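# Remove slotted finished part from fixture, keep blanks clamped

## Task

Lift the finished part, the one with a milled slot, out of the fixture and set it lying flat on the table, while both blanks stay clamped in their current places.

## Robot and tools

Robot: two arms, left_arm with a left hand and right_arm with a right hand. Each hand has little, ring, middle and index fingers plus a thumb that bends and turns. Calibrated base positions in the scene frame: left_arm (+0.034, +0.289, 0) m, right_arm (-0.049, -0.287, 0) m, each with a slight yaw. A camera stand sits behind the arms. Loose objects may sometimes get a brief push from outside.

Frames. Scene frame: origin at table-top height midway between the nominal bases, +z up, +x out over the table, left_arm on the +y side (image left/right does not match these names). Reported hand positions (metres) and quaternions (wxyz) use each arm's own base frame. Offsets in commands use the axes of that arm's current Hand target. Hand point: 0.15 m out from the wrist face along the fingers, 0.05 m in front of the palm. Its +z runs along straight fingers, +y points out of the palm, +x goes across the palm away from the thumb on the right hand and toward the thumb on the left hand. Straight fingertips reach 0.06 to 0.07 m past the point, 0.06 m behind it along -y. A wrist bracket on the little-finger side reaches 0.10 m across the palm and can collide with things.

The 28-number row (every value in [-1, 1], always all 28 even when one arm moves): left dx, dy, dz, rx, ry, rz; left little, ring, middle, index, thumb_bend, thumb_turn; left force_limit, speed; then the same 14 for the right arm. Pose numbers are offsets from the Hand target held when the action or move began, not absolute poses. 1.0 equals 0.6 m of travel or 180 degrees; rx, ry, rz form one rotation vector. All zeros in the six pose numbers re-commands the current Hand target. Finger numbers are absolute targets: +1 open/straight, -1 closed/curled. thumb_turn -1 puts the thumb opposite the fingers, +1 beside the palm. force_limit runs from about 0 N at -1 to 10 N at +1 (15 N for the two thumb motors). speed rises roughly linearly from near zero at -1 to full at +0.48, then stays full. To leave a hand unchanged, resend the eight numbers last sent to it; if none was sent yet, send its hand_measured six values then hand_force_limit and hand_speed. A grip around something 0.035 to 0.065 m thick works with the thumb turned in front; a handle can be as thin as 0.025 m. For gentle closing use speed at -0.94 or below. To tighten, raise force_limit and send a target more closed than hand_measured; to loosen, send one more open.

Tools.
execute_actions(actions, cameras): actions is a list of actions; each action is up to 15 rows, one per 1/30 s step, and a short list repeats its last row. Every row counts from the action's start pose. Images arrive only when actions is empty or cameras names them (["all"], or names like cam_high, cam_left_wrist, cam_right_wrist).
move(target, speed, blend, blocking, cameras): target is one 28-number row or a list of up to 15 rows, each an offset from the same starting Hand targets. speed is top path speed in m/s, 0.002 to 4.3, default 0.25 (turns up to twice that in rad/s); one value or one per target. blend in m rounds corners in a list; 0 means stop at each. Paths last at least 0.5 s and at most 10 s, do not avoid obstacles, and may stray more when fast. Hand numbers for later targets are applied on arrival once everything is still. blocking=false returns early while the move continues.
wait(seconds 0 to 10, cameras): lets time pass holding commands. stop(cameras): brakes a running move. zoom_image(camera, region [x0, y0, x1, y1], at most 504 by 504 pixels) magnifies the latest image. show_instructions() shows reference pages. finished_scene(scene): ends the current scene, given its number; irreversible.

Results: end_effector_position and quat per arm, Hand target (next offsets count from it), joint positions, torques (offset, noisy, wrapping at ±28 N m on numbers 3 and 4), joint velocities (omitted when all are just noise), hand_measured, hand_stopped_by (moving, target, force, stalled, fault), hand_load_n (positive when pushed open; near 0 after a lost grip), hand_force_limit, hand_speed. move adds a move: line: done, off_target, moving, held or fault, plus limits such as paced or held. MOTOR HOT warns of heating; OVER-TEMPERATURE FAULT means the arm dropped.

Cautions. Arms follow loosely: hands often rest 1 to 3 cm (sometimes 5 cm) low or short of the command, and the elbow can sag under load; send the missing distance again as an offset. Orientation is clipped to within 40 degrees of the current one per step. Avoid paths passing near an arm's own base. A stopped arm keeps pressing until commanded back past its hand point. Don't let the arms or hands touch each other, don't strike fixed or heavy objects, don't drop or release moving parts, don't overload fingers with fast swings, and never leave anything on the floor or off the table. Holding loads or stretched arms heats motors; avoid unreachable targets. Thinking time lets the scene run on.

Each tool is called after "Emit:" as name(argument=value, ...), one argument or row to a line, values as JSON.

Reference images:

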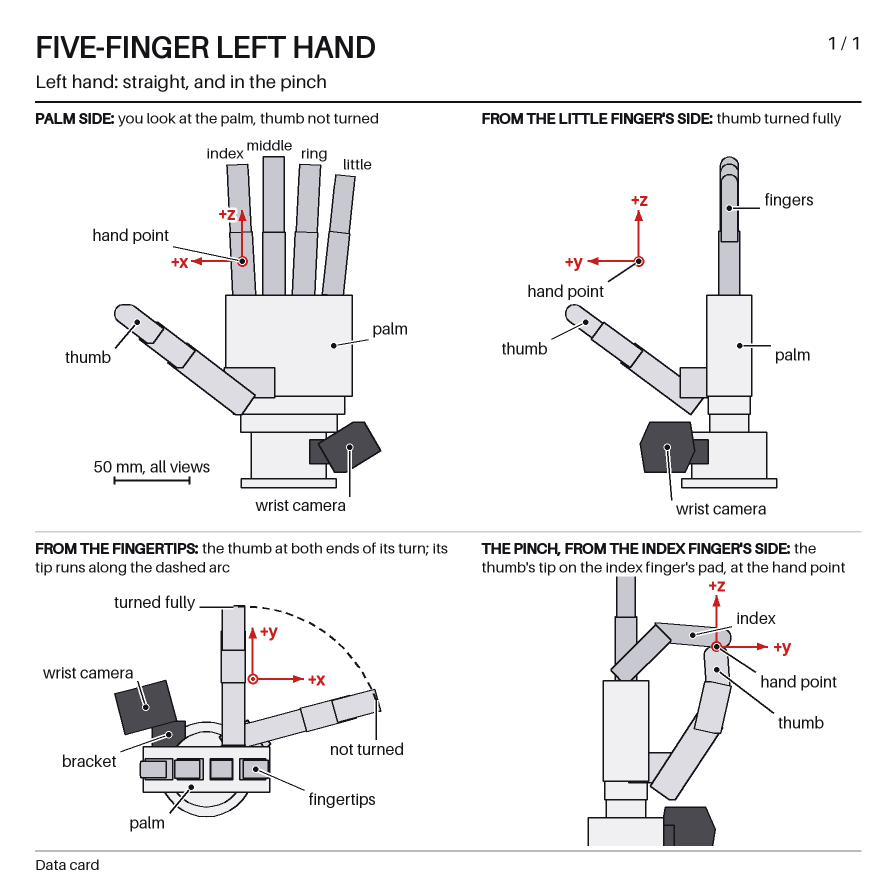

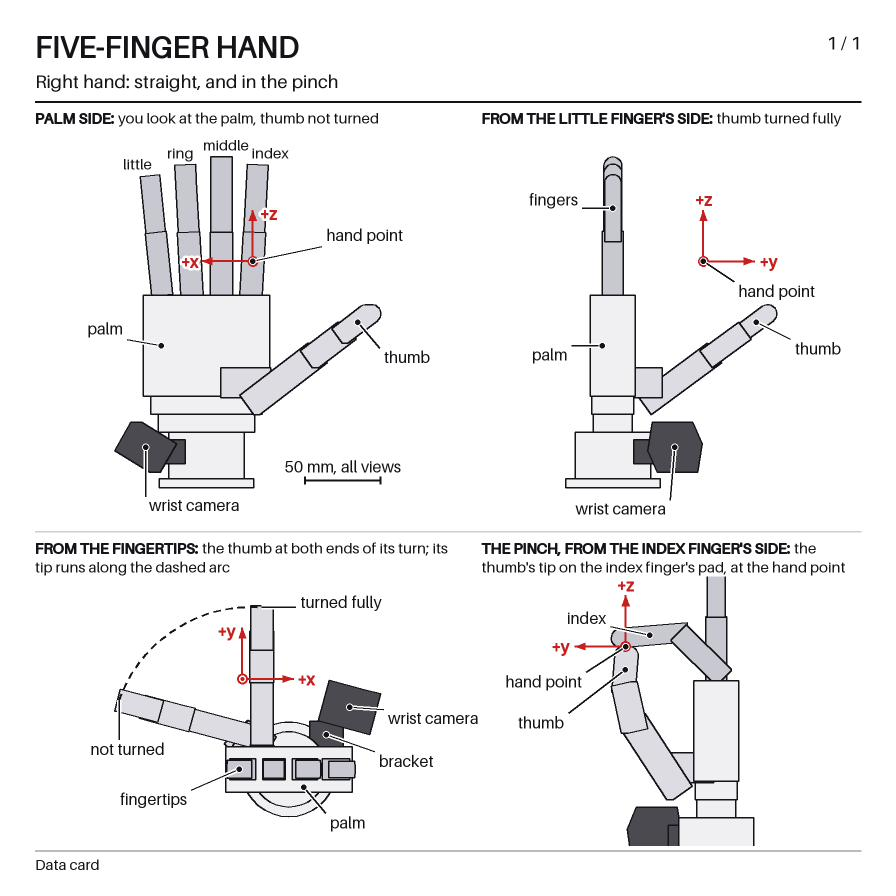

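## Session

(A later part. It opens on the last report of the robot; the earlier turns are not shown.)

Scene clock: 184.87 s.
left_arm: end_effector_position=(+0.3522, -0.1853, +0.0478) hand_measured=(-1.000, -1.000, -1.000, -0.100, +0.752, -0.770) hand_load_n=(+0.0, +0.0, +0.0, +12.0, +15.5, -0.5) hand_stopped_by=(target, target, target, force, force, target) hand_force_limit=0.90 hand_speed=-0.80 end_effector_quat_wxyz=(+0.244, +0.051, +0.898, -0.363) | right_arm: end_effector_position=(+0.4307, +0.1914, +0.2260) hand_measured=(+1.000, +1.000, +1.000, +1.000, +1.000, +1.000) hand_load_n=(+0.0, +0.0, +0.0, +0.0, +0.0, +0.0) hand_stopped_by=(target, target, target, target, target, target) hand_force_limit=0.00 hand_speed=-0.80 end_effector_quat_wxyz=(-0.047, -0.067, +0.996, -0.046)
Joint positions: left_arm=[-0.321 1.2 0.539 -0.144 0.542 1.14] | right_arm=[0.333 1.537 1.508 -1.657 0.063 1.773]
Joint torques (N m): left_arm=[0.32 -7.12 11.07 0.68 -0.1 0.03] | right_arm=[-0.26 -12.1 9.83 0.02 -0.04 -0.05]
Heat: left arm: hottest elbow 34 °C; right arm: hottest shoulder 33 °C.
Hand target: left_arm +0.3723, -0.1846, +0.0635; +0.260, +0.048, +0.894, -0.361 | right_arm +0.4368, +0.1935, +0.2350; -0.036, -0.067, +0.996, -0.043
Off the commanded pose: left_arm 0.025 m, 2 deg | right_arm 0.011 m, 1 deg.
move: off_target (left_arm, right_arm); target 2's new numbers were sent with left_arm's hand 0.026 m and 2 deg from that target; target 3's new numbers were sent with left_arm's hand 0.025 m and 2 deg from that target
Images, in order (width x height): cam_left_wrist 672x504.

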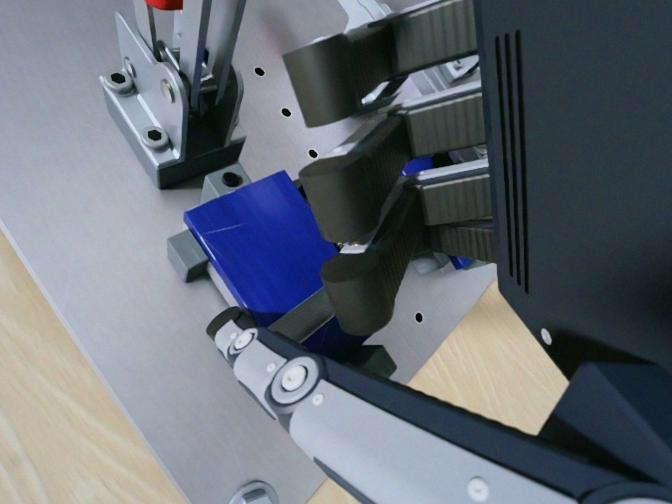

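Emit:
execute_actions(
  actions=[
    [[-0.0048,-0.0037,-0.0033,0,0,0,-1,-1,-1,-0.71,0.19,-0.77,0.9,-0.8,0,0,0,0,0,0,1,1,1,1,1,1,0,-0.8]],
    [[-0.0048,-0.0037,-0.0033,0,0,0,-1,-1,-1,-0.7,0.2,-0.77,0.9,-0.8,0,0,0,0,0,0,1,1,1,1,1,1,0,-0.8]],
    [[-0.0048,-0.0037,-0.0033,0,0,0,-1,-1,-1,-0.71,0.19,-0.77,0.9,-0.8,0,0,0,0,0,0,1,1,1,1,1,1,0,-0.8]],
  ],
  cameras=["cam_left_wrist"],
)

Emit:
zoom_image(
  camera="cam_left_wrist",
  region=[130, 150, 430, 390],
)

Scene clock: 187.10 s.
left_arm: end_effector_position=(+0.3525, -0.1854, +0.0511) hand_measured=(-1.000, -1.000, -1.000, -0.100, +0.752, -0.770) hand_load_n=(+0.0, +0.5, +0.0, +13.0, +14.5, +0.0) hand_stopped_by=(target, target, target, force, force, target) hand_force_limit=0.90 hand_speed=-0.80 end_effector_quat_wxyz=(+0.236, +0.048, +0.901, -0.361) | right_arm: end_effector_position=(+0.4307, +0.1914, +0.2260) hand_measured=(+1.000, +1.000, +1.000, +1.000, +1.000, +1.000) hand_load_n=(+0.0, +0.0, +0.0, +0.0, +0.0, +0.0) hand_stopped_by=(target, target, target, target, target, target) hand_force_limit=0.00 hand_speed=-0.80 end_effector_quat_wxyz=(-0.047, -0.067, +0.996, -0.046)
Joint positions: left_arm=[-0.321 1.2 0.558 -0.182 0.542 1.14] | right_arm=[0.333 1.537 1.508 -1.657 0.063 1.773]
Joint torques (N m): left_arm=[1.49 -9.52 11.14 0.51 -0.09 0.02] | right_arm=[-0.26 -12.16 9.85 0.02 -0.04 -0.05]
Heat: left arm: hottest elbow 34 °C; right arm: hottest shoulder 33 °C.
Hand target: left_arm +0.3755, -0.1847, +0.0757; +0.260, +0.048, +0.894, -0.361 | right_arm +0.4368, +0.1935, +0.2350; -0.036, -0.067, +0.996, -0.043
Off the commanded pose: left_arm 0.034 m, 3 deg | right_arm 0.011 m, 1 deg.
Images, in order (width x height): cam_left_wrist 672x504.

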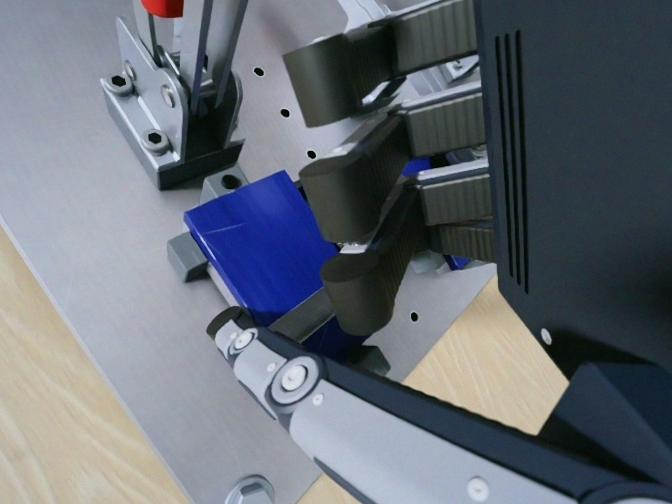

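Scaled by 1.680 from the camera's 672x504 image, which has a finer 960x720 frame.

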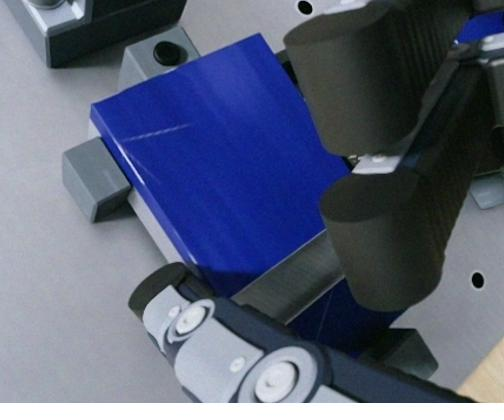

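Emit:
execute_actions(
  actions=[
    [[-0.0048,-0.0037,-0.0033,0,0,0,-1,-1,-1,-0.7,0.2,-0.77,0.9,-0.8,0,0,0,0,0,0,1,1,1,1,1,1,0,-0.8]],
    [[-0.0048,-0.0037,-0.0033,0,0,0,-1,-1,-1,-0.71,0.19,-0.77,0.9,-0.8,0,0,0,0,0,0,1,1,1,1,1,1,0,-0.8]],
  ],
  cameras=["cam_left_wrist"],
)

Emit:
zoom_image(
  camera="cam_left_wrist",
  region=[130, 150, 430, 390],
)

Scene clock: 188.60 s.
left_arm: end_effector_position=(+0.3527, -0.1855, +0.0539) hand_measured=(-1.000, -1.000, -1.000, -0.100, +0.752, -0.770) hand_load_n=(+0.0, +0.0, +0.0, +12.5, +15.0, -1.0) hand_stopped_by=(target, target, target, force, force, target) hand_force_limit=0.90 hand_speed=-0.80 end_effector_quat_wxyz=(+0.230, +0.047, +0.903, -0.359) | right_arm: end_effector_position=(+0.4307, +0.1914, +0.2260) hand_measured=(+1.000, +1.000, +1.000, +1.000, +1.000, +1.000) hand_load_n=(+0.0, +0.0, +0.0, +0.0, +0.0, +0.0) hand_stopped_by=(target, target, target, target, target, target) hand_force_limit=0.00 hand_speed=-0.80 end_effector_quat_wxyz=(-0.047, -0.067, +0.996, -0.046)
Joint positions: left_arm=[-0.321 1.2 0.574 -0.211 0.542 1.14] | right_arm=[0.333 1.537 1.508 -1.657 0.063 1.773]
Joint torques (N m): left_arm=[2.08 -10.17 11.63 0.28 -0.07 0.07] | right_arm=[-0.21 -12.04 9.84 0.02 -0.04 -0.05]
Heat: left arm: hottest elbow 35 °C; right arm: hottest shoulder 33 °C.
Hand target: left_arm +0.3773, -0.1847, +0.0835; +0.260, +0.048, +0.894, -0.361 | right_arm +0.4368, +0.1935, +0.2350; -0.036, -0.067, +0.996, -0.043
Off the commanded pose: left_arm 0.039 m, 4 deg | right_arm 0.011 m, 1 deg.
Images, in order (width x height): cam_left_wrist 672x504.

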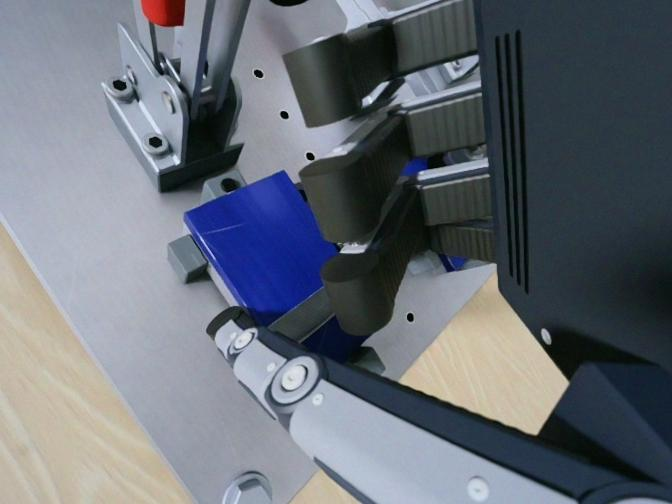

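Scaled by 1.680 from the camera's 672x504 image, which has a finer 960x720 frame.

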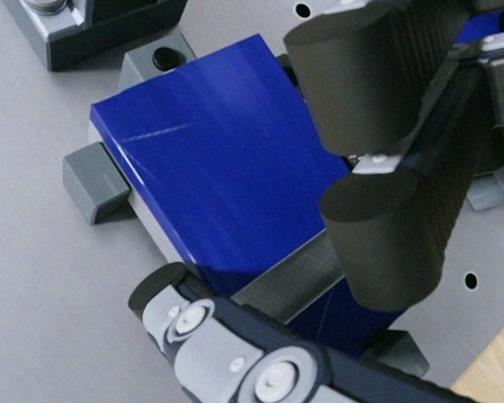

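Emit:
execute_actions(
  actions=[
    [[-0.0055,-0.0045,-0.004,0.0006,-0.003,0.0015,-1,-1,-1,-0.7,0.2,-0.77,0.9,-0.8,0,0,0,0,0,0,1,1,1,1,1,1,0,-0.8]],
    [[-0.0055,-0.0045,-0.004,0.0006,-0.003,0.0015,-1,-1,-1,-0.71,0.19,-0.77,0.9,-0.8,0,0,0,0,0,0,1,1,1,1,1,1,0,-0.8]],
    [[-0.0055,-0.0045,-0.004,0.0006,-0.003,0.0015,-1,-1,-1,-0.7,0.2,-0.77,0.9,-0.8,0,0,0,0,0,0,1,1,1,1,1,1,0,-0.8]],
  ],
  cameras=["cam_left_wrist","cam_right_wrist"],
)

Emit:
zoom_image(
  camera="cam_left_wrist",
  region=[130, 150, 430, 390],
)

Emit:
zoom_image(
  camera="cam_right_wrist",
  region=[420, 180, 640, 440],
)

Scene clock: 190.80 s.
left_arm: end_effector_position=(+0.3535, -0.1853, +0.0632) hand_measured=(-1.000, -1.000, -1.000, -0.100, +0.752, -0.770) hand_load_n=(+0.0, +0.0, +0.0, +12.5, +14.5, -2.0) hand_stopped_by=(target, target, target, force, force, target) hand_force_limit=0.90 hand_speed=-0.80 end_effector_quat_wxyz=(+0.239, +0.049, +0.900, -0.361) | right_arm: end_effector_position=(+0.4307, +0.1914, +0.2260) hand_measured=(+1.000, +1.000, +1.000, +1.000, +1.000, +1.000) hand_load_n=(+0.0, +0.0, +0.0, +0.0, +0.0, +0.0) hand_stopped_by=(target, target, target, target, target, target) hand_force_limit=0.00 hand_speed=-0.80 end_effector_quat_wxyz=(-0.047, -0.067, +0.996, -0.046)
Joint positions: left_arm=[-0.321 1.172 0.574 -0.217 0.54 1.14] | right_arm=[0.333 1.537 1.508 -1.657 0.063 1.773]
Joint torques (N m): left_arm=[1.61 -11.34 11.82 0.42 -0.19 -0.05] | right_arm=[-0.21 -12.1 9.85 0.02 -0.04 -0.04]
Heat: left arm: hottest elbow 35 °C; right arm: hottest shoulder 33 °C.
Hand target: left_arm +0.3804, -0.1848, +0.0979; +0.275, +0.050, +0.889, -0.362 | right_arm +0.4368, +0.1935, +0.2350; -0.036, -0.067, +0.996, -0.043
Off the commanded pose: left_arm 0.044 m, 4 deg | right_arm 0.011 m, 1 deg.
Images, in order (width x height): cam_left_wrist 672x504, cam_right_wrist 672x504.

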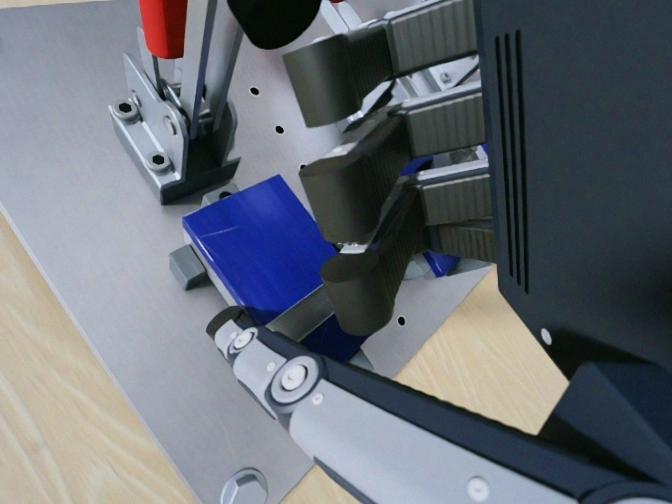

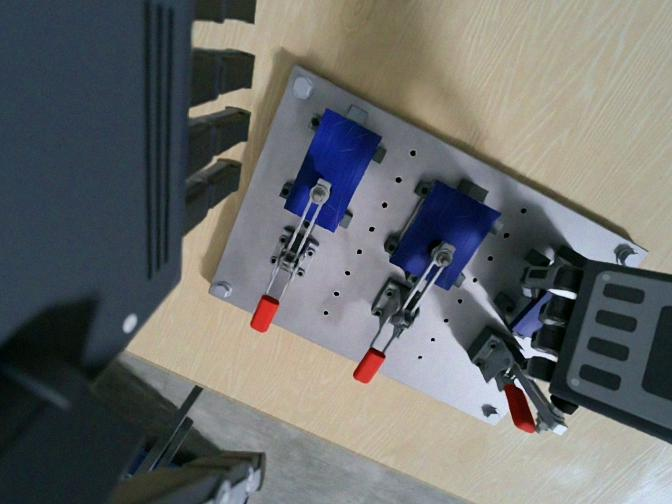

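Scaled by 1.680 from the camera's 672x504 image, which has a finer 960x720 frame.

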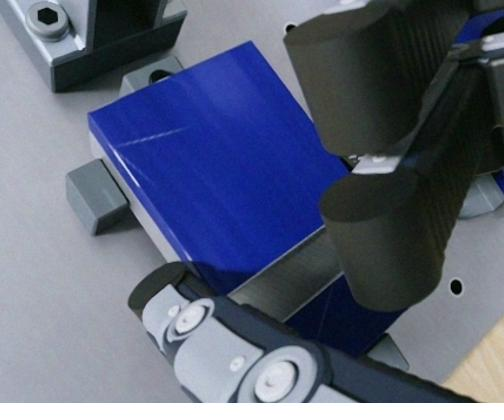

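Scaled by 1.938 from the camera's 672x504 image, which has a finer 960x720 frame.

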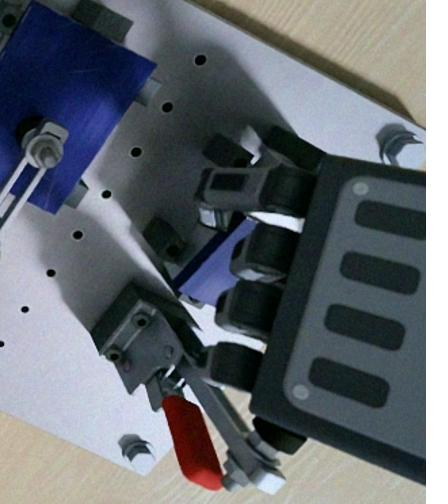

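Emit:
execute_actions(
  actions=[
    [[-0.0050,-0.0062,-0.006,0,0,0,-1,-1,-1,-0.71,0.19,-0.77,0.9,-0.8,0,0,0,0,0,0,1,1,1,1,1,1,0,-0.8]],
    [[-0.0050,-0.0062,-0.006,0,0,0,-1,-1,-1,-0.7,0.2,-0.77,0.9,-0.8,0,0,0,0,0,0,1,1,1,1,1,1,0,-0.8]],
    [[-0.0050,-0.0062,-0.006,0,0,0,-1,-1,-1,-0.71,0.19,-0.77,0.9,-0.8,0,0,0,0,0,0,1,1,1,1,1,1,0,-0.8]],
  ],
  cameras=["cam_left_wrist"],
)

Emit:
zoom_image(
  camera="cam_left_wrist",
  region=[130, 150, 430, 390],
)

Scene clock: 192.87 s.
left_arm: end_effector_position=(+0.3548, -0.1831, +0.0807) hand_measured=(-1.000, -1.000, -1.000, -0.100, +0.752, -0.770) hand_load_n=(+0.0, +0.0, +0.0, +12.0, +15.0, -1.0) hand_stopped_by=(target, target, target, force, force, target) hand_force_limit=0.90 hand_speed=-0.80 end_effector_quat_wxyz=(+0.241, +0.046, +0.902, -0.356) | right_arm: end_effector_position=(+0.4307, +0.1914, +0.2260) hand_measured=(+1.000, +1.000, +1.000, +1.000, +1.000, +1.000) hand_load_n=(+0.0, +0.0, +0.0, +0.0, +0.0, +0.0) hand_stopped_by=(target, target, target, target, target, target) hand_force_limit=0.00 hand_speed=-0.80 end_effector_quat_wxyz=(-0.047, -0.067, +0.996, -0.046)
Joint positions: left_arm=[-0.319 1.137 0.605 -0.286 0.53 1.14] | right_arm=[0.333 1.537 1.508 -1.657 0.063 1.773]
Joint torques (N m): left_arm=[0.5 -10.11 12.41 0.75 0.14 -0.06] | right_arm=[-0.21 -12.1 9.83 0.01 -0.04 -0.05]
Heat: left arm: hottest elbow 35 °C; right arm: hottest shoulder 33 °C.
Hand target: left_arm +0.3799, -0.1847, +0.1158; +0.275, +0.050, +0.889, -0.362 | right_arm +0.4368, +0.1935, +0.2350; -0.036, -0.067, +0.996, -0.043
Off the commanded pose: left_arm 0.043 m, 4 deg | right_arm 0.011 m, 1 deg.
Images, in order (width x height): cam_left_wrist 672x504.

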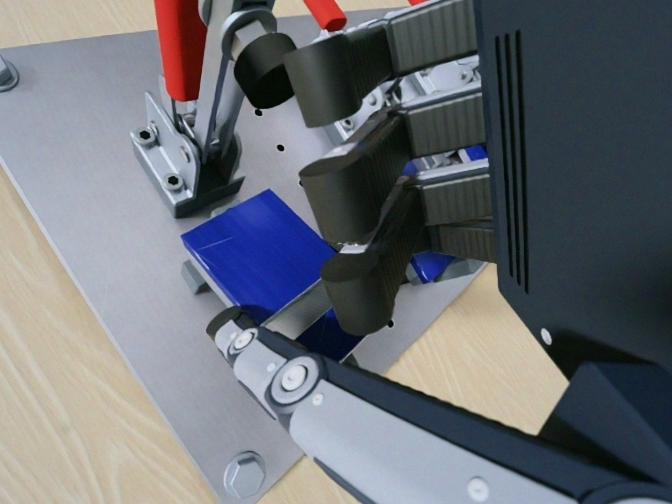

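Scaled by 1.680 from the camera's 672x504 image, which has a finer 960x720 frame.

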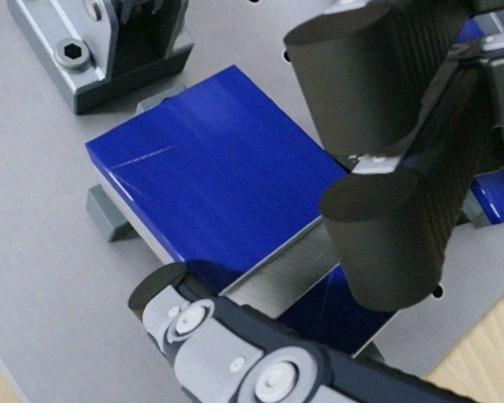

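Emit:
move(
  target=[
    [0.0035,-0.0171,-0.0192,0,0,0,-1,-1,-1,-0.71,0.19,-0.77,0.9,-0.8,0,0,0,0,0,0,1,1,1,1,1,1,0,-0.8],
    [0.0262,-0.0256,-0.0818,0,0,0,-1,-1,-1,-0.71,0.19,-0.77,0.9,-0.8,0,0,0,0,0,0,1,1,1,1,1,1,0,-0.8],
  ],
  speed=0.05,
  blend=[0.01,0],
  cameras=["cam_left_wrist","cam_right_wrist"],
)

Scene clock: 195.90 s.
left_arm: end_effector_position=(+0.3269, -0.1671, +0.1221) hand_measured=(-1.000, -1.000, -1.000, -0.100, +0.752, -0.770) hand_load_n=(+0.0, +0.0, +0.0, +10.5, +14.0, -1.0) hand_stopped_by=(target, target, target, force, force, target) hand_force_limit=0.90 hand_speed=-0.80 end_effector_quat_wxyz=(+0.250, +0.044, +0.898, -0.360) | right_arm: end_effector_position=(+0.4307, +0.1914, +0.2260) hand_measured=(+1.000, +1.000, +1.000, +1.000, +1.000, +1.000) hand_load_n=(+0.0, +0.0, +0.0, +0.0, +0.0, +0.0) hand_stopped_by=(target, target, target, target, target, target) hand_force_limit=0.00 hand_speed=-0.80 end_effector_quat_wxyz=(-0.047, -0.067, +0.996, -0.046)
Joint positions: left_arm=[-0.295 0.957 0.605 -0.453 0.545 1.15] | right_arm=[0.333 1.537 1.508 -1.657 0.063 1.773]
Joint torques (N m): left_arm=[0.15 -7.3 11.15 0.98 0.31 0.12] | right_arm=[-0.26 -12.1 9.84 0.03 -0.04 -0.04]
Heat: left arm: hottest elbow 35 °C; right arm: hottest shoulder 33 °C.
Hand target: left_arm +0.3399, -0.1647, +0.1459; +0.275, +0.050, +0.889, -0.362 | right_arm +0.4368, +0.1935, +0.2350; -0.036, -0.067, +0.996, -0.043
Off the commanded pose: left_arm 0.027 m, 3 deg | right_arm 0.011 m, 1 deg.
move: off_target (left_arm, right_arm); blend cut to 0.0073 m at target 1
Images, in order (width x height): cam_left_wrist 672x504, cam_right_wrist 672x504.

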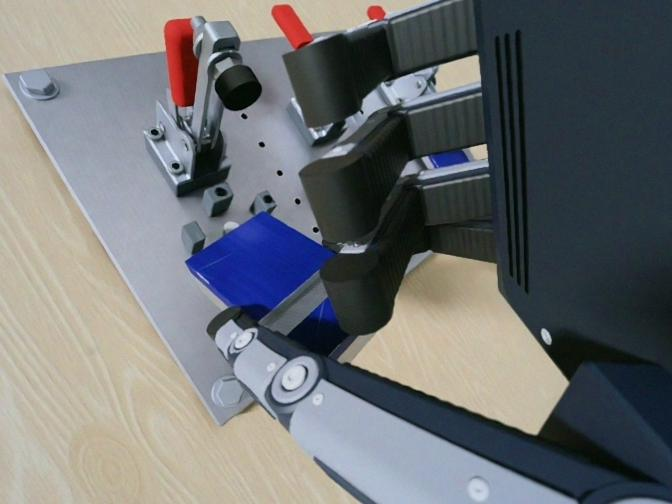

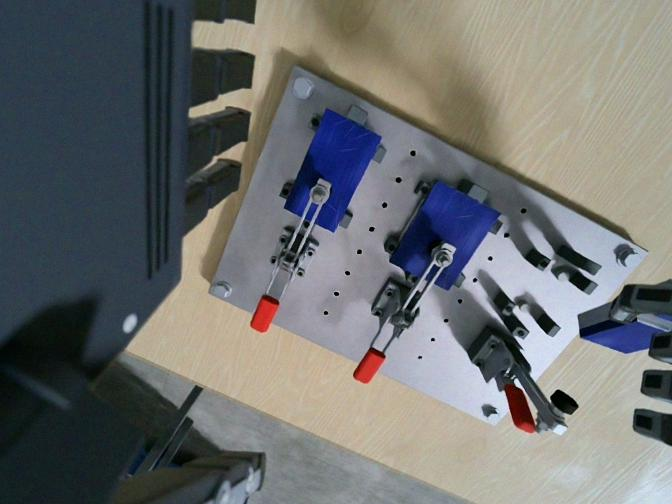

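Emit:
move(
  target=[-0.0306,0.2481,-0.2331,0,0,0,-1,-1,-1,-0.71,0.19,-0.77,0.9,-0.8,0,0,0,0,0,0,1,1,1,1,1,1,0,-0.8],
  speed=0.12,
  cameras=["cam_left_wrist","cam_high"],
)

Scene clock: 199.20 s.
left_arm: end_effector_position=(+0.3162, +0.0270, +0.1260) hand_measured=(-1.000, -1.000, -1.000, -0.100, +0.752, -0.770) hand_load_n=(+0.0, +0.0, +0.0, +10.5, +14.0, -1.0) hand_stopped_by=(target, target, target, force, force, target) hand_force_limit=0.90 hand_speed=-0.80 end_effector_quat_wxyz=(+0.256, +0.042, +0.892, -0.371) | right_arm: end_effector_position=(+0.4307, +0.1914, +0.2260) hand_measured=(+1.000, +1.000, +1.000, +1.000, +1.000, +1.000) hand_load_n=(+0.0, +0.0, +0.0, +0.5, +0.0, +0.0) hand_stopped_by=(target, target, target, target, target, target) hand_force_limit=0.00 hand_speed=-0.80 end_effector_quat_wxyz=(-0.047, -0.067, +0.996, -0.046)
Joint positions: left_arm=[0.458 1.079 0.737 -1.097 0.929 2.057] | right_arm=[0.333 1.537 1.508 -1.657 0.063 1.773]
Joint torques (N m): left_arm=[1.38 -4.84 12.33 -0.27 0.71 0.12] | right_arm=[-0.26 -12.04 9.85 0.02 -0.04 -0.04]
Heat: left arm: hottest elbow 36 °C; right arm: hottest shoulder 33 °C.
Hand target: left_arm +0.3351, +0.0404, +0.1456; +0.275, +0.050, +0.889, -0.362 | right_arm +0.4368, +0.1935, +0.2350; -0.036, -0.067, +0.996, -0.043
Off the commanded pose: left_arm 0.030 m, 3 deg | right_arm 0.011 m, 1 deg.
move: off_target (left_arm, right_arm)
Images, in order (width x height): cam_high 672x504, cam_left_wrist 672x504.

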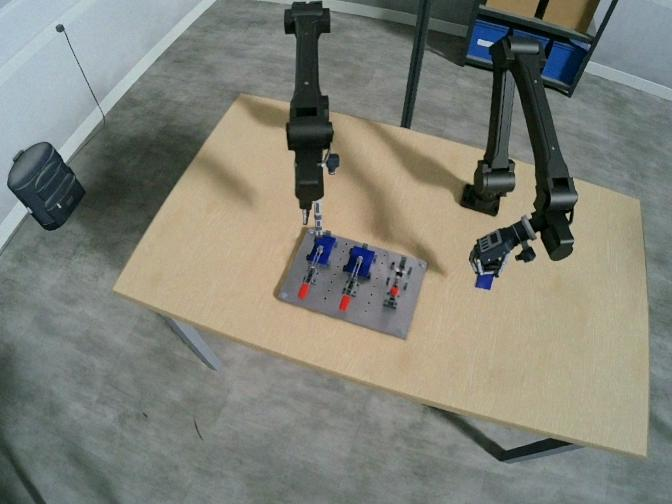

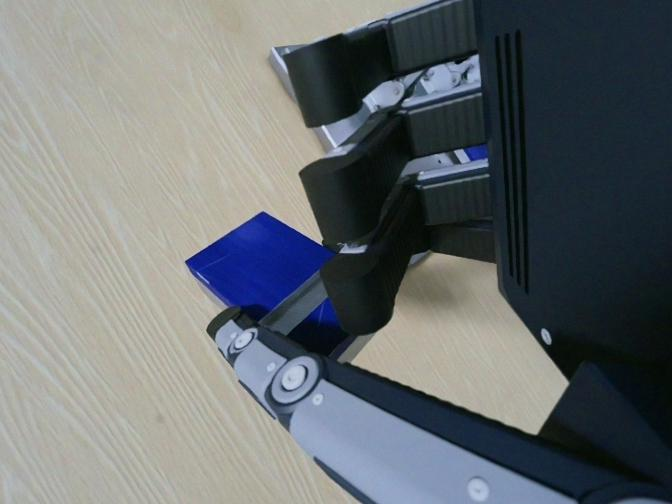

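Emit:
move(
  target=[0.0749,0.0879,0.0836,0,0,0,-1,-1,-1,-0.71,0.19,-0.77,0.9,-0.8,0,0,0,0,0,0,1,1,1,1,1,1,0,-0.8],
  speed=0.08,
  cameras=["cam_left_wrist","cam_high"],
)

Emit:
zoom_image(
  camera="cam_left_wrist",
  region=[130, 150, 430, 390],
)

Scene clock: 201.77 s.
left_arm: end_effector_position=(+0.3316, +0.0347, +0.0623) hand_measured=(-1.000, -1.000, -1.000, -0.100, +0.752, -0.770) hand_load_n=(+0.0, +0.0, +0.0, +10.5, +14.0, -1.0) hand_stopped_by=(target, target, target, force, force, target) hand_force_limit=0.90 hand_speed=-0.80 end_effector_quat_wxyz=(+0.269, +0.051, +0.890, -0.364) | right_arm: end_effector_position=(+0.4307, +0.1914, +0.2260) hand_measured=(+1.000, +1.000, +1.000, +1.000, +1.000, +1.000) hand_load_n=(+0.0, +0.0, +0.0, +0.0, -0.5, +0.0) hand_stopped_by=(target, target, target, target, target, target) hand_force_limit=0.00 hand_speed=-0.80 end_effector_quat_wxyz=(-0.047, -0.067, +0.996, -0.046)
Joint positions: left_arm=[0.459 1.205 0.638 -0.841 0.93 2.062] | right_arm=[0.333 1.537 1.508 -1.657 0.063 1.773]
Joint torques (N m): left_arm=[1.08 -7.3 7.42 0.58 0.72 0.04] | right_arm=[-0.21 -12.1 9.85 0.02 -0.04 -0.05]
Heat: left arm: hottest elbow 36 °C; right arm: hottest shoulder 33 °C.
Hand target: left_arm +0.3352, +0.0404, +0.0601; +0.275, +0.050, +0.889, -0.362 | right_arm +0.4368, +0.1935, +0.2350; -0.036, -0.067, +0.996, -0.043
Off the commanded pose: left_arm 0.007 m, 1 deg | right_arm 0.011 m, 1 deg.
move: off_target (right_arm)
Images, in order (width x height): cam_high 672x504, cam_left_wrist 672x504.

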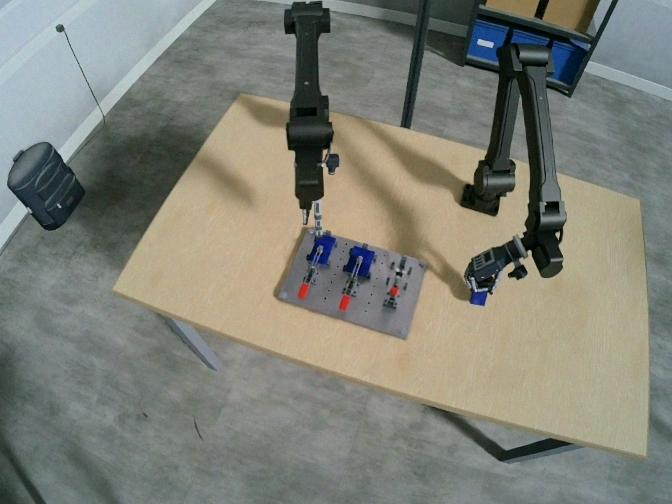

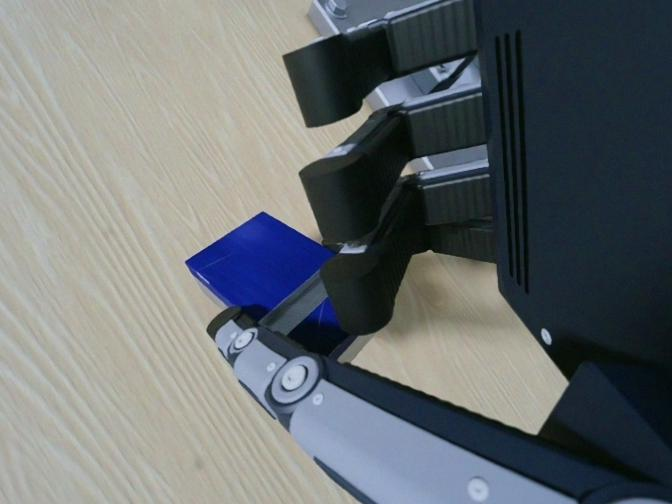

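Scaled by 1.680 from the camera's 672x504 image, which has a finer 960x720 frame.

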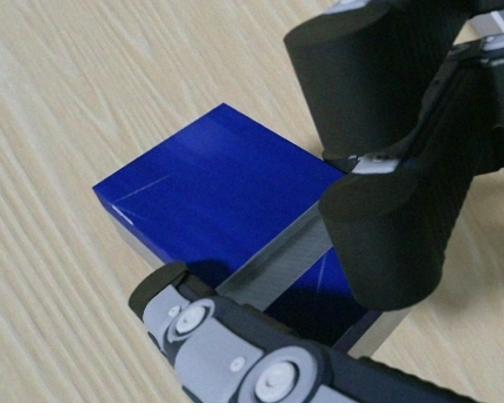

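Emit:
move(
  target=[0.0105,0.0123,0.0117,0,0,0,-1,-1,-1,-0.71,0.19,-0.77,0.9,-0.8,0,0,0,0,0,0,1,1,1,1,1,1,0,-0.8],
  speed=0.04,
  cameras=["cam_left_wrist"],
)

Emit:
zoom_image(
  camera="cam_left_wrist",
  region=[130, 150, 430, 390],
)

Scene clock: 202.97 s.
left_arm: end_effector_position=(+0.3324, +0.0350, +0.0514) hand_measured=(-1.000, -1.000, -1.000, -0.100, +0.752, -0.770) hand_load_n=(+0.0, +0.0, +0.0, +10.5, +14.0, -1.0) hand_stopped_by=(target, target, target, force, force, target) hand_force_limit=0.90 hand_speed=-0.80 end_effector_quat_wxyz=(+0.270, +0.052, +0.890, -0.364) | right_arm: end_effector_position=(+0.4307, +0.1914, +0.2260) hand_measured=(+1.000, +1.000, +1.000, +1.000, +1.000, +1.000) hand_load_n=(+0.0, +0.0, +0.0, +0.0, +0.0, +0.0) hand_stopped_by=(target, target, target, target, target, target) hand_force_limit=0.00 hand_speed=-0.80 end_effector_quat_wxyz=(-0.047, -0.067, +0.996, -0.046)
Joint positions: left_arm=[0.459 1.228 0.621 -0.798 0.93 2.062] | right_arm=[0.333 1.537 1.508 -1.657 0.063 1.773]
Joint torques (N m): left_arm=[1.67 -5.95 7.12 0.55 0.69 0.09] | right_arm=[-0.21 -12.1 9.84 0.02 -0.04 -0.04]
Heat: left arm: hottest elbow 36 °C; right arm: hottest shoulder 33 °C.
Hand target: left_arm +0.3352, +0.0403, +0.0481; +0.275, +0.050, +0.889, -0.363 | right_arm +0.4368, +0.1935, +0.2350; -0.036, -0.067, +0.996, -0.043
Off the commanded pose: left_arm 0.007 m, 1 deg | right_arm 0.011 m, 1 deg.
move: off_target (right_arm)
Images, in order (width x height): cam_left_wrist 672x504.

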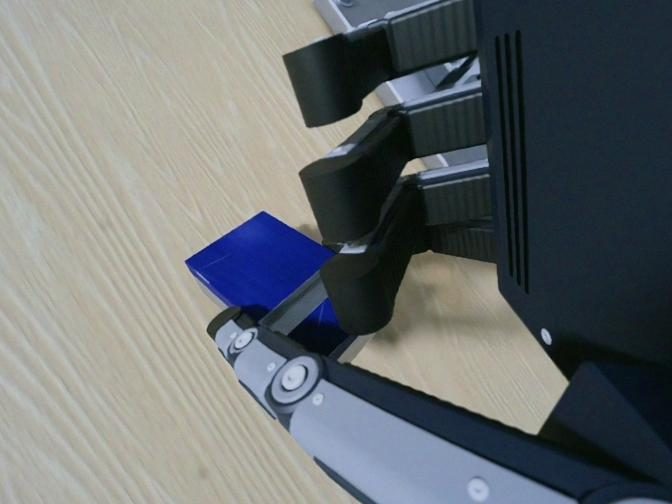

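Scaled by 1.680 from the camera's 672x504 image, which has a finer 960x720 frame.

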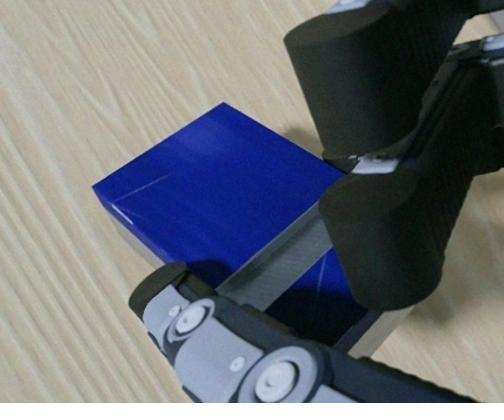

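Emit:
move(
  target=[0.0088,0.0103,0.0098,0,0,0,-1,-1,-1,-0.71,0.19,-0.77,0.9,-0.8,0,0,0,0,0,0,1,1,1,1,1,1,0,-0.8],
  speed=0.04,
  cameras=["cam_left_wrist"],
)

Emit:
zoom_image(
  camera="cam_left_wrist",
  region=[130, 150, 430, 390],
)

Scene clock: 204.10 s.
left_arm: end_effector_position=(+0.3337, +0.0354, +0.0431) hand_measured=(-1.000, -1.000, -1.000, -0.100, +0.752, -0.770) hand_load_n=(+0.0, +0.5, +0.0, +10.5, +14.0, -1.0) hand_stopped_by=(target, target, target, force, force, target) hand_force_limit=0.90 hand_speed=-0.80 end_effector_quat_wxyz=(+0.272, +0.053, +0.889, -0.363) | right_arm: end_effector_position=(+0.4307, +0.1914, +0.2260) hand_measured=(+1.000, +1.000, +1.000, +1.000, +1.000, +1.000) hand_load_n=(+0.0, +0.0, +0.0, +0.0, +0.0, +0.0) hand_stopped_by=(target, target, target, target, target, target) hand_force_limit=0.00 hand_speed=-0.80 end_effector_quat_wxyz=(-0.047, -0.067, +0.996, -0.046)
Joint positions: left_arm=[0.459 1.246 0.608 -0.761 0.932 2.062] | right_arm=[0.333 1.537 1.508 -1.657 0.063 1.773]
Joint torques (N m): left_arm=[0.73 -6.95 6.87 0.47 0.64 0.15] | right_arm=[-0.26 -12.1 9.84 0.03 -0.04 -0.04]
Heat: left arm: hottest elbow 36 °C; right arm: hottest shoulder 33 °C.
Hand target: left_arm +0.3351, +0.0403, +0.0381; +0.275, +0.050, +0.889, -0.362 | right_arm +0.4368, +0.1935, +0.2350; -0.036, -0.067, +0.996, -0.043
Off the commanded pose: left_arm 0.007 m, 0 deg | right_arm 0.011 m, 1 deg.
move: off_target (right_arm)
Images, in order (width x height): cam_left_wrist 672x504.

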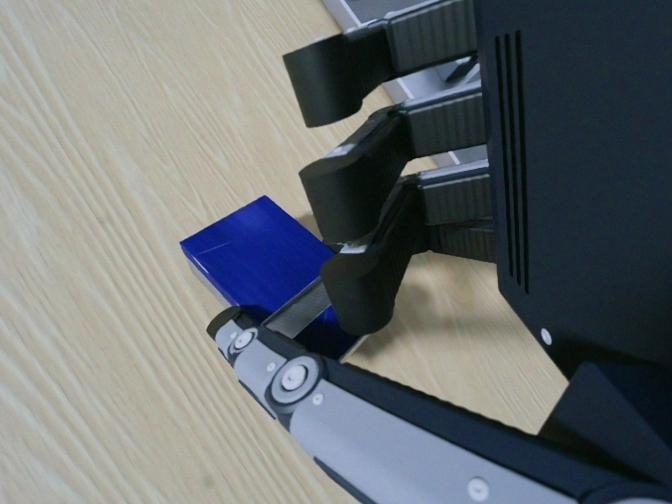

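Scaled by 1.680 from the camera's 672x504 image, which has a finer 960x720 frame.

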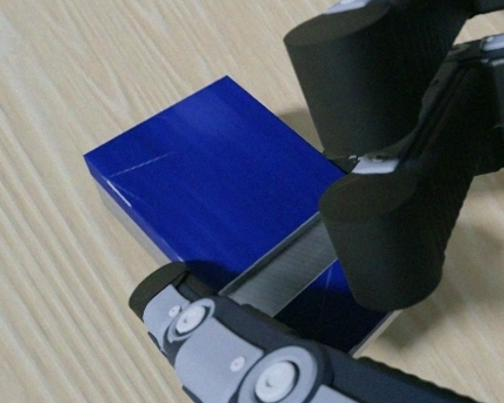

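Emit:
move(
  target=[0.0079,0.0092,0.0088,0,0,0,-1,-1,-1,-0.71,0.19,-0.77,0.9,-0.8,0,0,0,0,0,0,1,1,1,1,1,1,0,-0.8],
  speed=0.03,
  cameras=["cam_left_wrist"],
)

Emit:
zoom_image(
  camera="cam_left_wrist",
  region=[130, 150, 430, 390],
)

Scene clock: 205.30 s.
left_arm: end_effector_position=(+0.3339, +0.0354, +0.0341) hand_measured=(-1.000, -1.000, -1.000, -0.100, +0.752, -0.770) hand_load_n=(+0.0, +0.0, +0.0, +10.0, +14.0, +0.0) hand_stopped_by=(target, target, target, force, force, target) hand_force_limit=0.90 hand_speed=-0.80 end_effector_quat_wxyz=(+0.272, +0.053, +0.889, -0.363) | right_arm: end_effector_position=(+0.4307, +0.1914, +0.2260) hand_measured=(+1.000, +1.000, +1.000, +1.000, +1.000, +1.000) hand_load_n=(+0.0, +0.5, +0.0, +0.0, +0.0, +0.0) hand_stopped_by=(target, target, target, target, target, target) hand_force_limit=0.00 hand_speed=-0.80 end_effector_quat_wxyz=(-0.047, -0.067, +0.996, -0.046)
Joint positions: left_arm=[0.459 1.267 0.595 -0.728 0.932 2.062] | right_arm=[0.333 1.537 1.508 -1.657 0.063 1.773]
Joint torques (N m): left_arm=[1.08 -6.89 6.9 0.68 0.62 0.12] | right_arm=[-0.26 -12.04 9.85 0.02 -0.04 -0.04]
Heat: left arm: hottest elbow 36 °C; right arm: hottest shoulder 33 °C.
Hand target: left_arm +0.3351, +0.0403, +0.0290; +0.275, +0.050, +0.889, -0.363 | right_arm +0.4368, +0.1935, +0.2350; -0.036, -0.067, +0.996, -0.043
Off the commanded pose: left_arm 0.007 m, 0 deg | right_arm 0.011 m, 1 deg.
move: off_target (right_arm)
Images, in order (width x height): cam_left_wrist 672x504.

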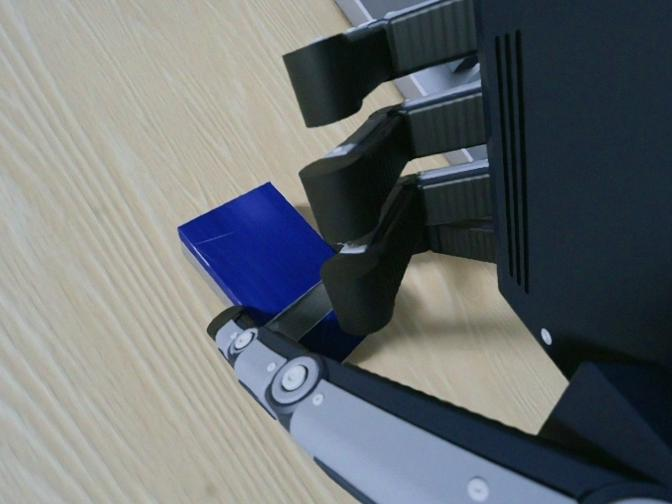

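Scaled by 1.680 from the camera's 672x504 image, which has a finer 960x720 frame.

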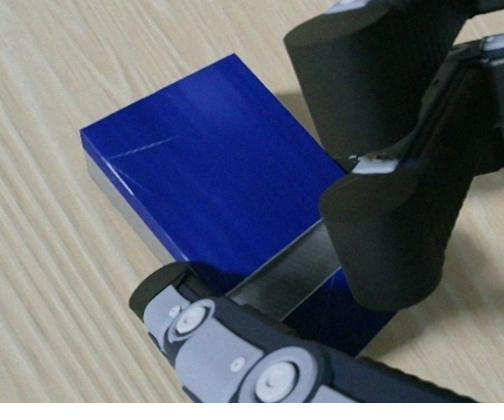

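Emit:
move(
  target=[0.0048,0.0056,0.0054,0,0,0,-1,-1,-1,-0.71,0.19,-0.77,0.9,-0.8,0,0,0,0,0,0,1,1,1,1,1,1,0,-0.8],
  speed=0.03,
  cameras=["cam_left_wrist"],
)

Emit:
zoom_image(
  camera="cam_left_wrist",
  region=[130, 150, 430, 390],
)

Scene clock: 206.33 s.
left_arm: end_effector_position=(+0.3342, +0.0355, +0.0289) hand_measured=(-1.000, -1.000, -1.000, -0.100, +0.752, -0.770) hand_load_n=(+0.0, +0.0, +0.0, +10.0, +14.0, +0.0) hand_stopped_by=(target, target, target, force, force, target) hand_force_limit=0.90 hand_speed=-0.80 end_effector_quat_wxyz=(+0.273, +0.053, +0.889, -0.363) | right_arm: end_effector_position=(+0.4307, +0.1914, +0.2260) hand_measured=(+1.000, +1.000, +1.000, +1.000, +1.000, +1.000) hand_load_n=(+0.0, +0.0, +0.0, +0.0, +0.0, +0.0) hand_stopped_by=(target, target, target, target, target, target) hand_force_limit=0.00 hand_speed=-0.80 end_effector_quat_wxyz=(-0.047, -0.067, +0.996, -0.046)
Joint positions: left_arm=[0.459 1.28 0.589 -0.708 0.932 2.062] | right_arm=[0.333 1.537 1.508 -1.657 0.063 1.773]
Joint torques (N m): left_arm=[0.21 -6.59 6.75 0.83 0.59 0.08] | right_arm=[-0.21 -12.04 9.84 0.02 -0.04 -0.04]
Heat: left arm: hottest elbow 35 °C; right arm: hottest shoulder 33 °C.
Hand target: left_arm +0.3352, +0.0403, +0.0236; +0.275, +0.050, +0.889, -0.362 | right_arm +0.4368, +0.1935, +0.2350; -0.036, -0.067, +0.996, -0.043
Off the commanded pose: left_arm 0.007 m, 0 deg | right_arm 0.011 m, 1 deg.
move: off_target (right_arm)
Images, in order (width x height): cam_left_wrist 672x504.

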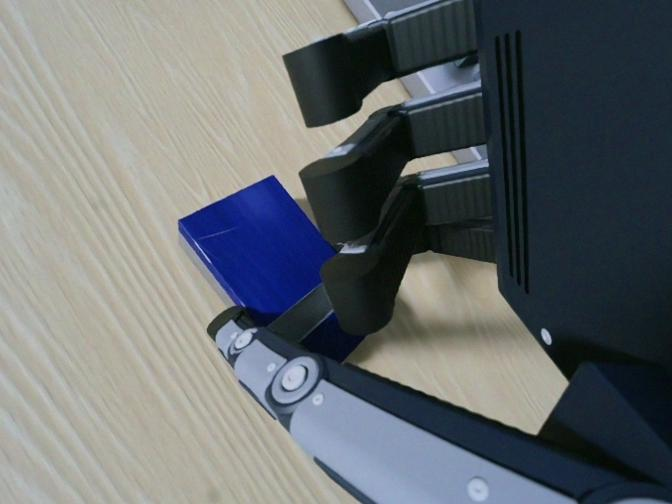

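Scaled by 1.680 from the camera's 672x504 image, which has a finer 960x720 frame.

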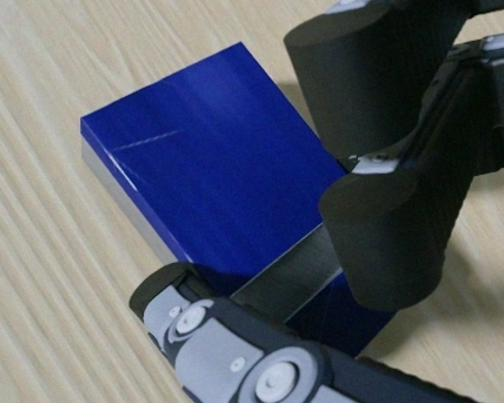

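Emit:
move(
  target=[0.0031,0.0036,0.0034,0,0,0,-1,-1,-1,-0.71,0.19,-0.77,0.9,-0.8,0,0,0,0,0,0,1,1,1,1,1,1,0,-0.8],
  speed=0.03,
  cameras=["cam_left_wrist"],
)

Emit:
zoom_image(
  camera="cam_left_wrist",
  region=[130, 150, 430, 390],
)

Scene clock: 208.87 s.
left_arm: end_effector_position=(+0.3355, +0.0359, +0.0270) hand_measured=(-1.000, -1.000, -1.000, -0.100, +0.752, -0.770) hand_load_n=(+0.0, +0.0, +0.0, +9.5, +14.5, +0.0) hand_stopped_by=(target, target, target, force, force, target) hand_force_limit=0.90 hand_speed=-0.80 end_effector_quat_wxyz=(+0.275, +0.054, +0.889, -0.363) | right_arm: end_effector_position=(+0.4307, +0.1914, +0.2260) hand_measured=(+1.000, +1.000, +1.000, +1.000, +1.000, +1.000) hand_load_n=(+0.0, +0.0, +0.0, +0.0, +0.0, +0.0) hand_stopped_by=(target, target, target, target, target, target) hand_force_limit=0.00 hand_speed=-0.80 end_effector_quat_wxyz=(-0.047, -0.067, +0.996, -0.046)
Joint positions: left_arm=[0.459 1.287 0.586 -0.695 0.934 2.062] | right_arm=[0.333 1.537 1.508 -1.657 0.063 1.773]
Joint torques (N m): left_arm=[1.61 -7 6.23 0.73 0.57 0.05] | right_arm=[-0.21 -12.1 9.85 0.02 -0.04 -0.05]
Heat: left arm: hottest elbow 35 °C; right arm: hottest shoulder 33 °C.
Hand target: left_arm +0.3351, +0.0402, +0.0201; +0.275, +0.050, +0.889, -0.363 | right_arm +0.4368, +0.1935, +0.2350; -0.036, -0.067, +0.996, -0.043
Off the commanded pose: left_arm 0.008 m, 0 deg | right_arm 0.011 m, 1 deg.
move: off_target (right_arm)
Images, in order (width x height): cam_left_wrist 672x504.

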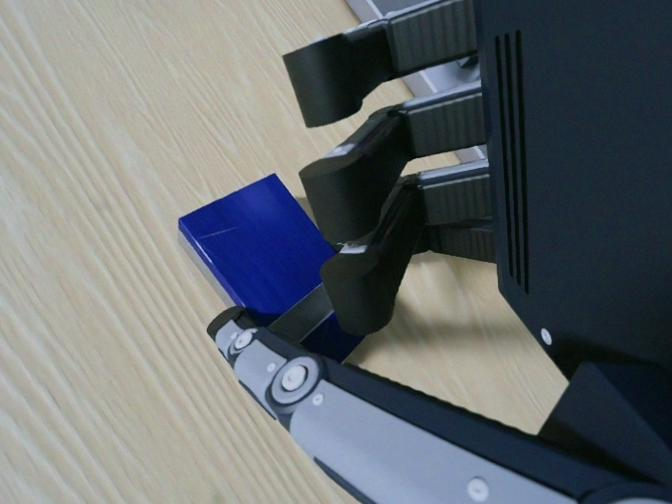

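Scaled by 1.680 from the camera's 672x504 image, which has a finer 960x720 frame.

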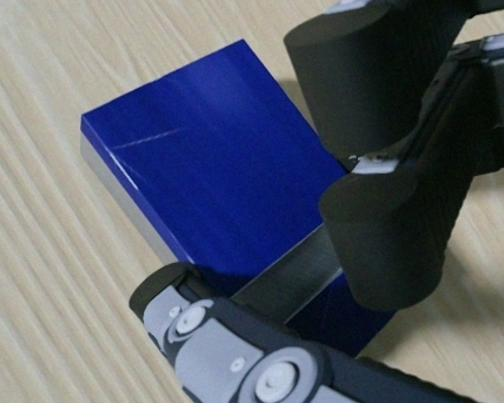

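Emit:
move(
  target=[0.0026,0.0031,0.0029,0,0,0,-1,-1,-1,-0.71,0.19,-0.77,0.9,-0.8,0,0,0,0,0,0,1,1,1,1,1,1,0,-0.8],
  speed=0.03,
  cameras=["cam_left_wrist"],
)

Emit:
zoom_image(
  camera="cam_left_wrist",
  region=[130, 150, 430, 390],
)

Scene clock: 209.93 s.
left_arm: end_effector_position=(+0.3369, +0.0359, +0.0268) hand_measured=(-1.000, -1.000, -1.000, -0.100, +0.752, -0.770) hand_load_n=(+0.0, +0.0, +0.0, +9.0, +14.5, +0.5) hand_stopped_by=(target, target, target, force, force, target) hand_force_limit=0.90 hand_speed=-0.80 end_effector_quat_wxyz=(+0.278, +0.056, +0.888, -0.363) | right_arm: end_effector_position=(+0.4307, +0.1914, +0.2260) hand_measured=(+1.000, +1.000, +1.000, +1.000, +1.000, +1.000) hand_load_n=(+0.0, +0.0, +0.0, +0.0, +0.0, +0.0) hand_stopped_by=(target, target, target, target, target, target) hand_force_limit=0.00 hand_speed=-0.80 end_effector_quat_wxyz=(-0.047, -0.067, +0.996, -0.046)
Joint positions: left_arm=[0.459 1.288 0.585 -0.685 0.937 2.062] | right_arm=[0.333 1.537 1.508 -1.657 0.063 1.773]
Joint torques (N m): left_arm=[1.79 -5.89 6.23 0.7 0.45 0.1] | right_arm=[-0.21 -12.1 9.84 0.02 -0.04 -0.05]
Heat: left arm: hottest elbow 35 °C; right arm: hottest shoulder 33 °C.
Hand target: left_arm +0.3351, +0.0403, +0.0171; +0.275, +0.050, +0.889, -0.362 | right_arm +0.4368, +0.1935, +0.2350; -0.036, -0.067, +0.996, -0.043
Off the commanded pose: left_arm 0.011 m, 1 deg | right_arm 0.011 m, 1 deg.
move: off_target (left_arm, right_arm)
Images, in order (width x height): cam_left_wrist 672x504.

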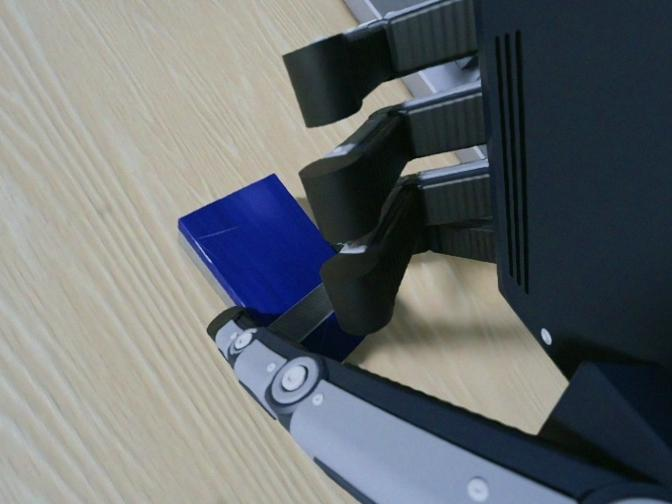

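Scaled by 1.680 from the camera's 672x504 image, which has a finer 960x720 frame.

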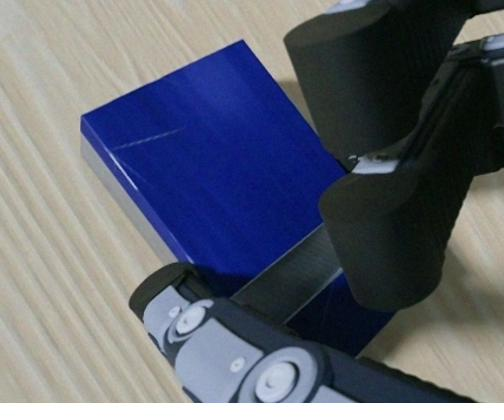

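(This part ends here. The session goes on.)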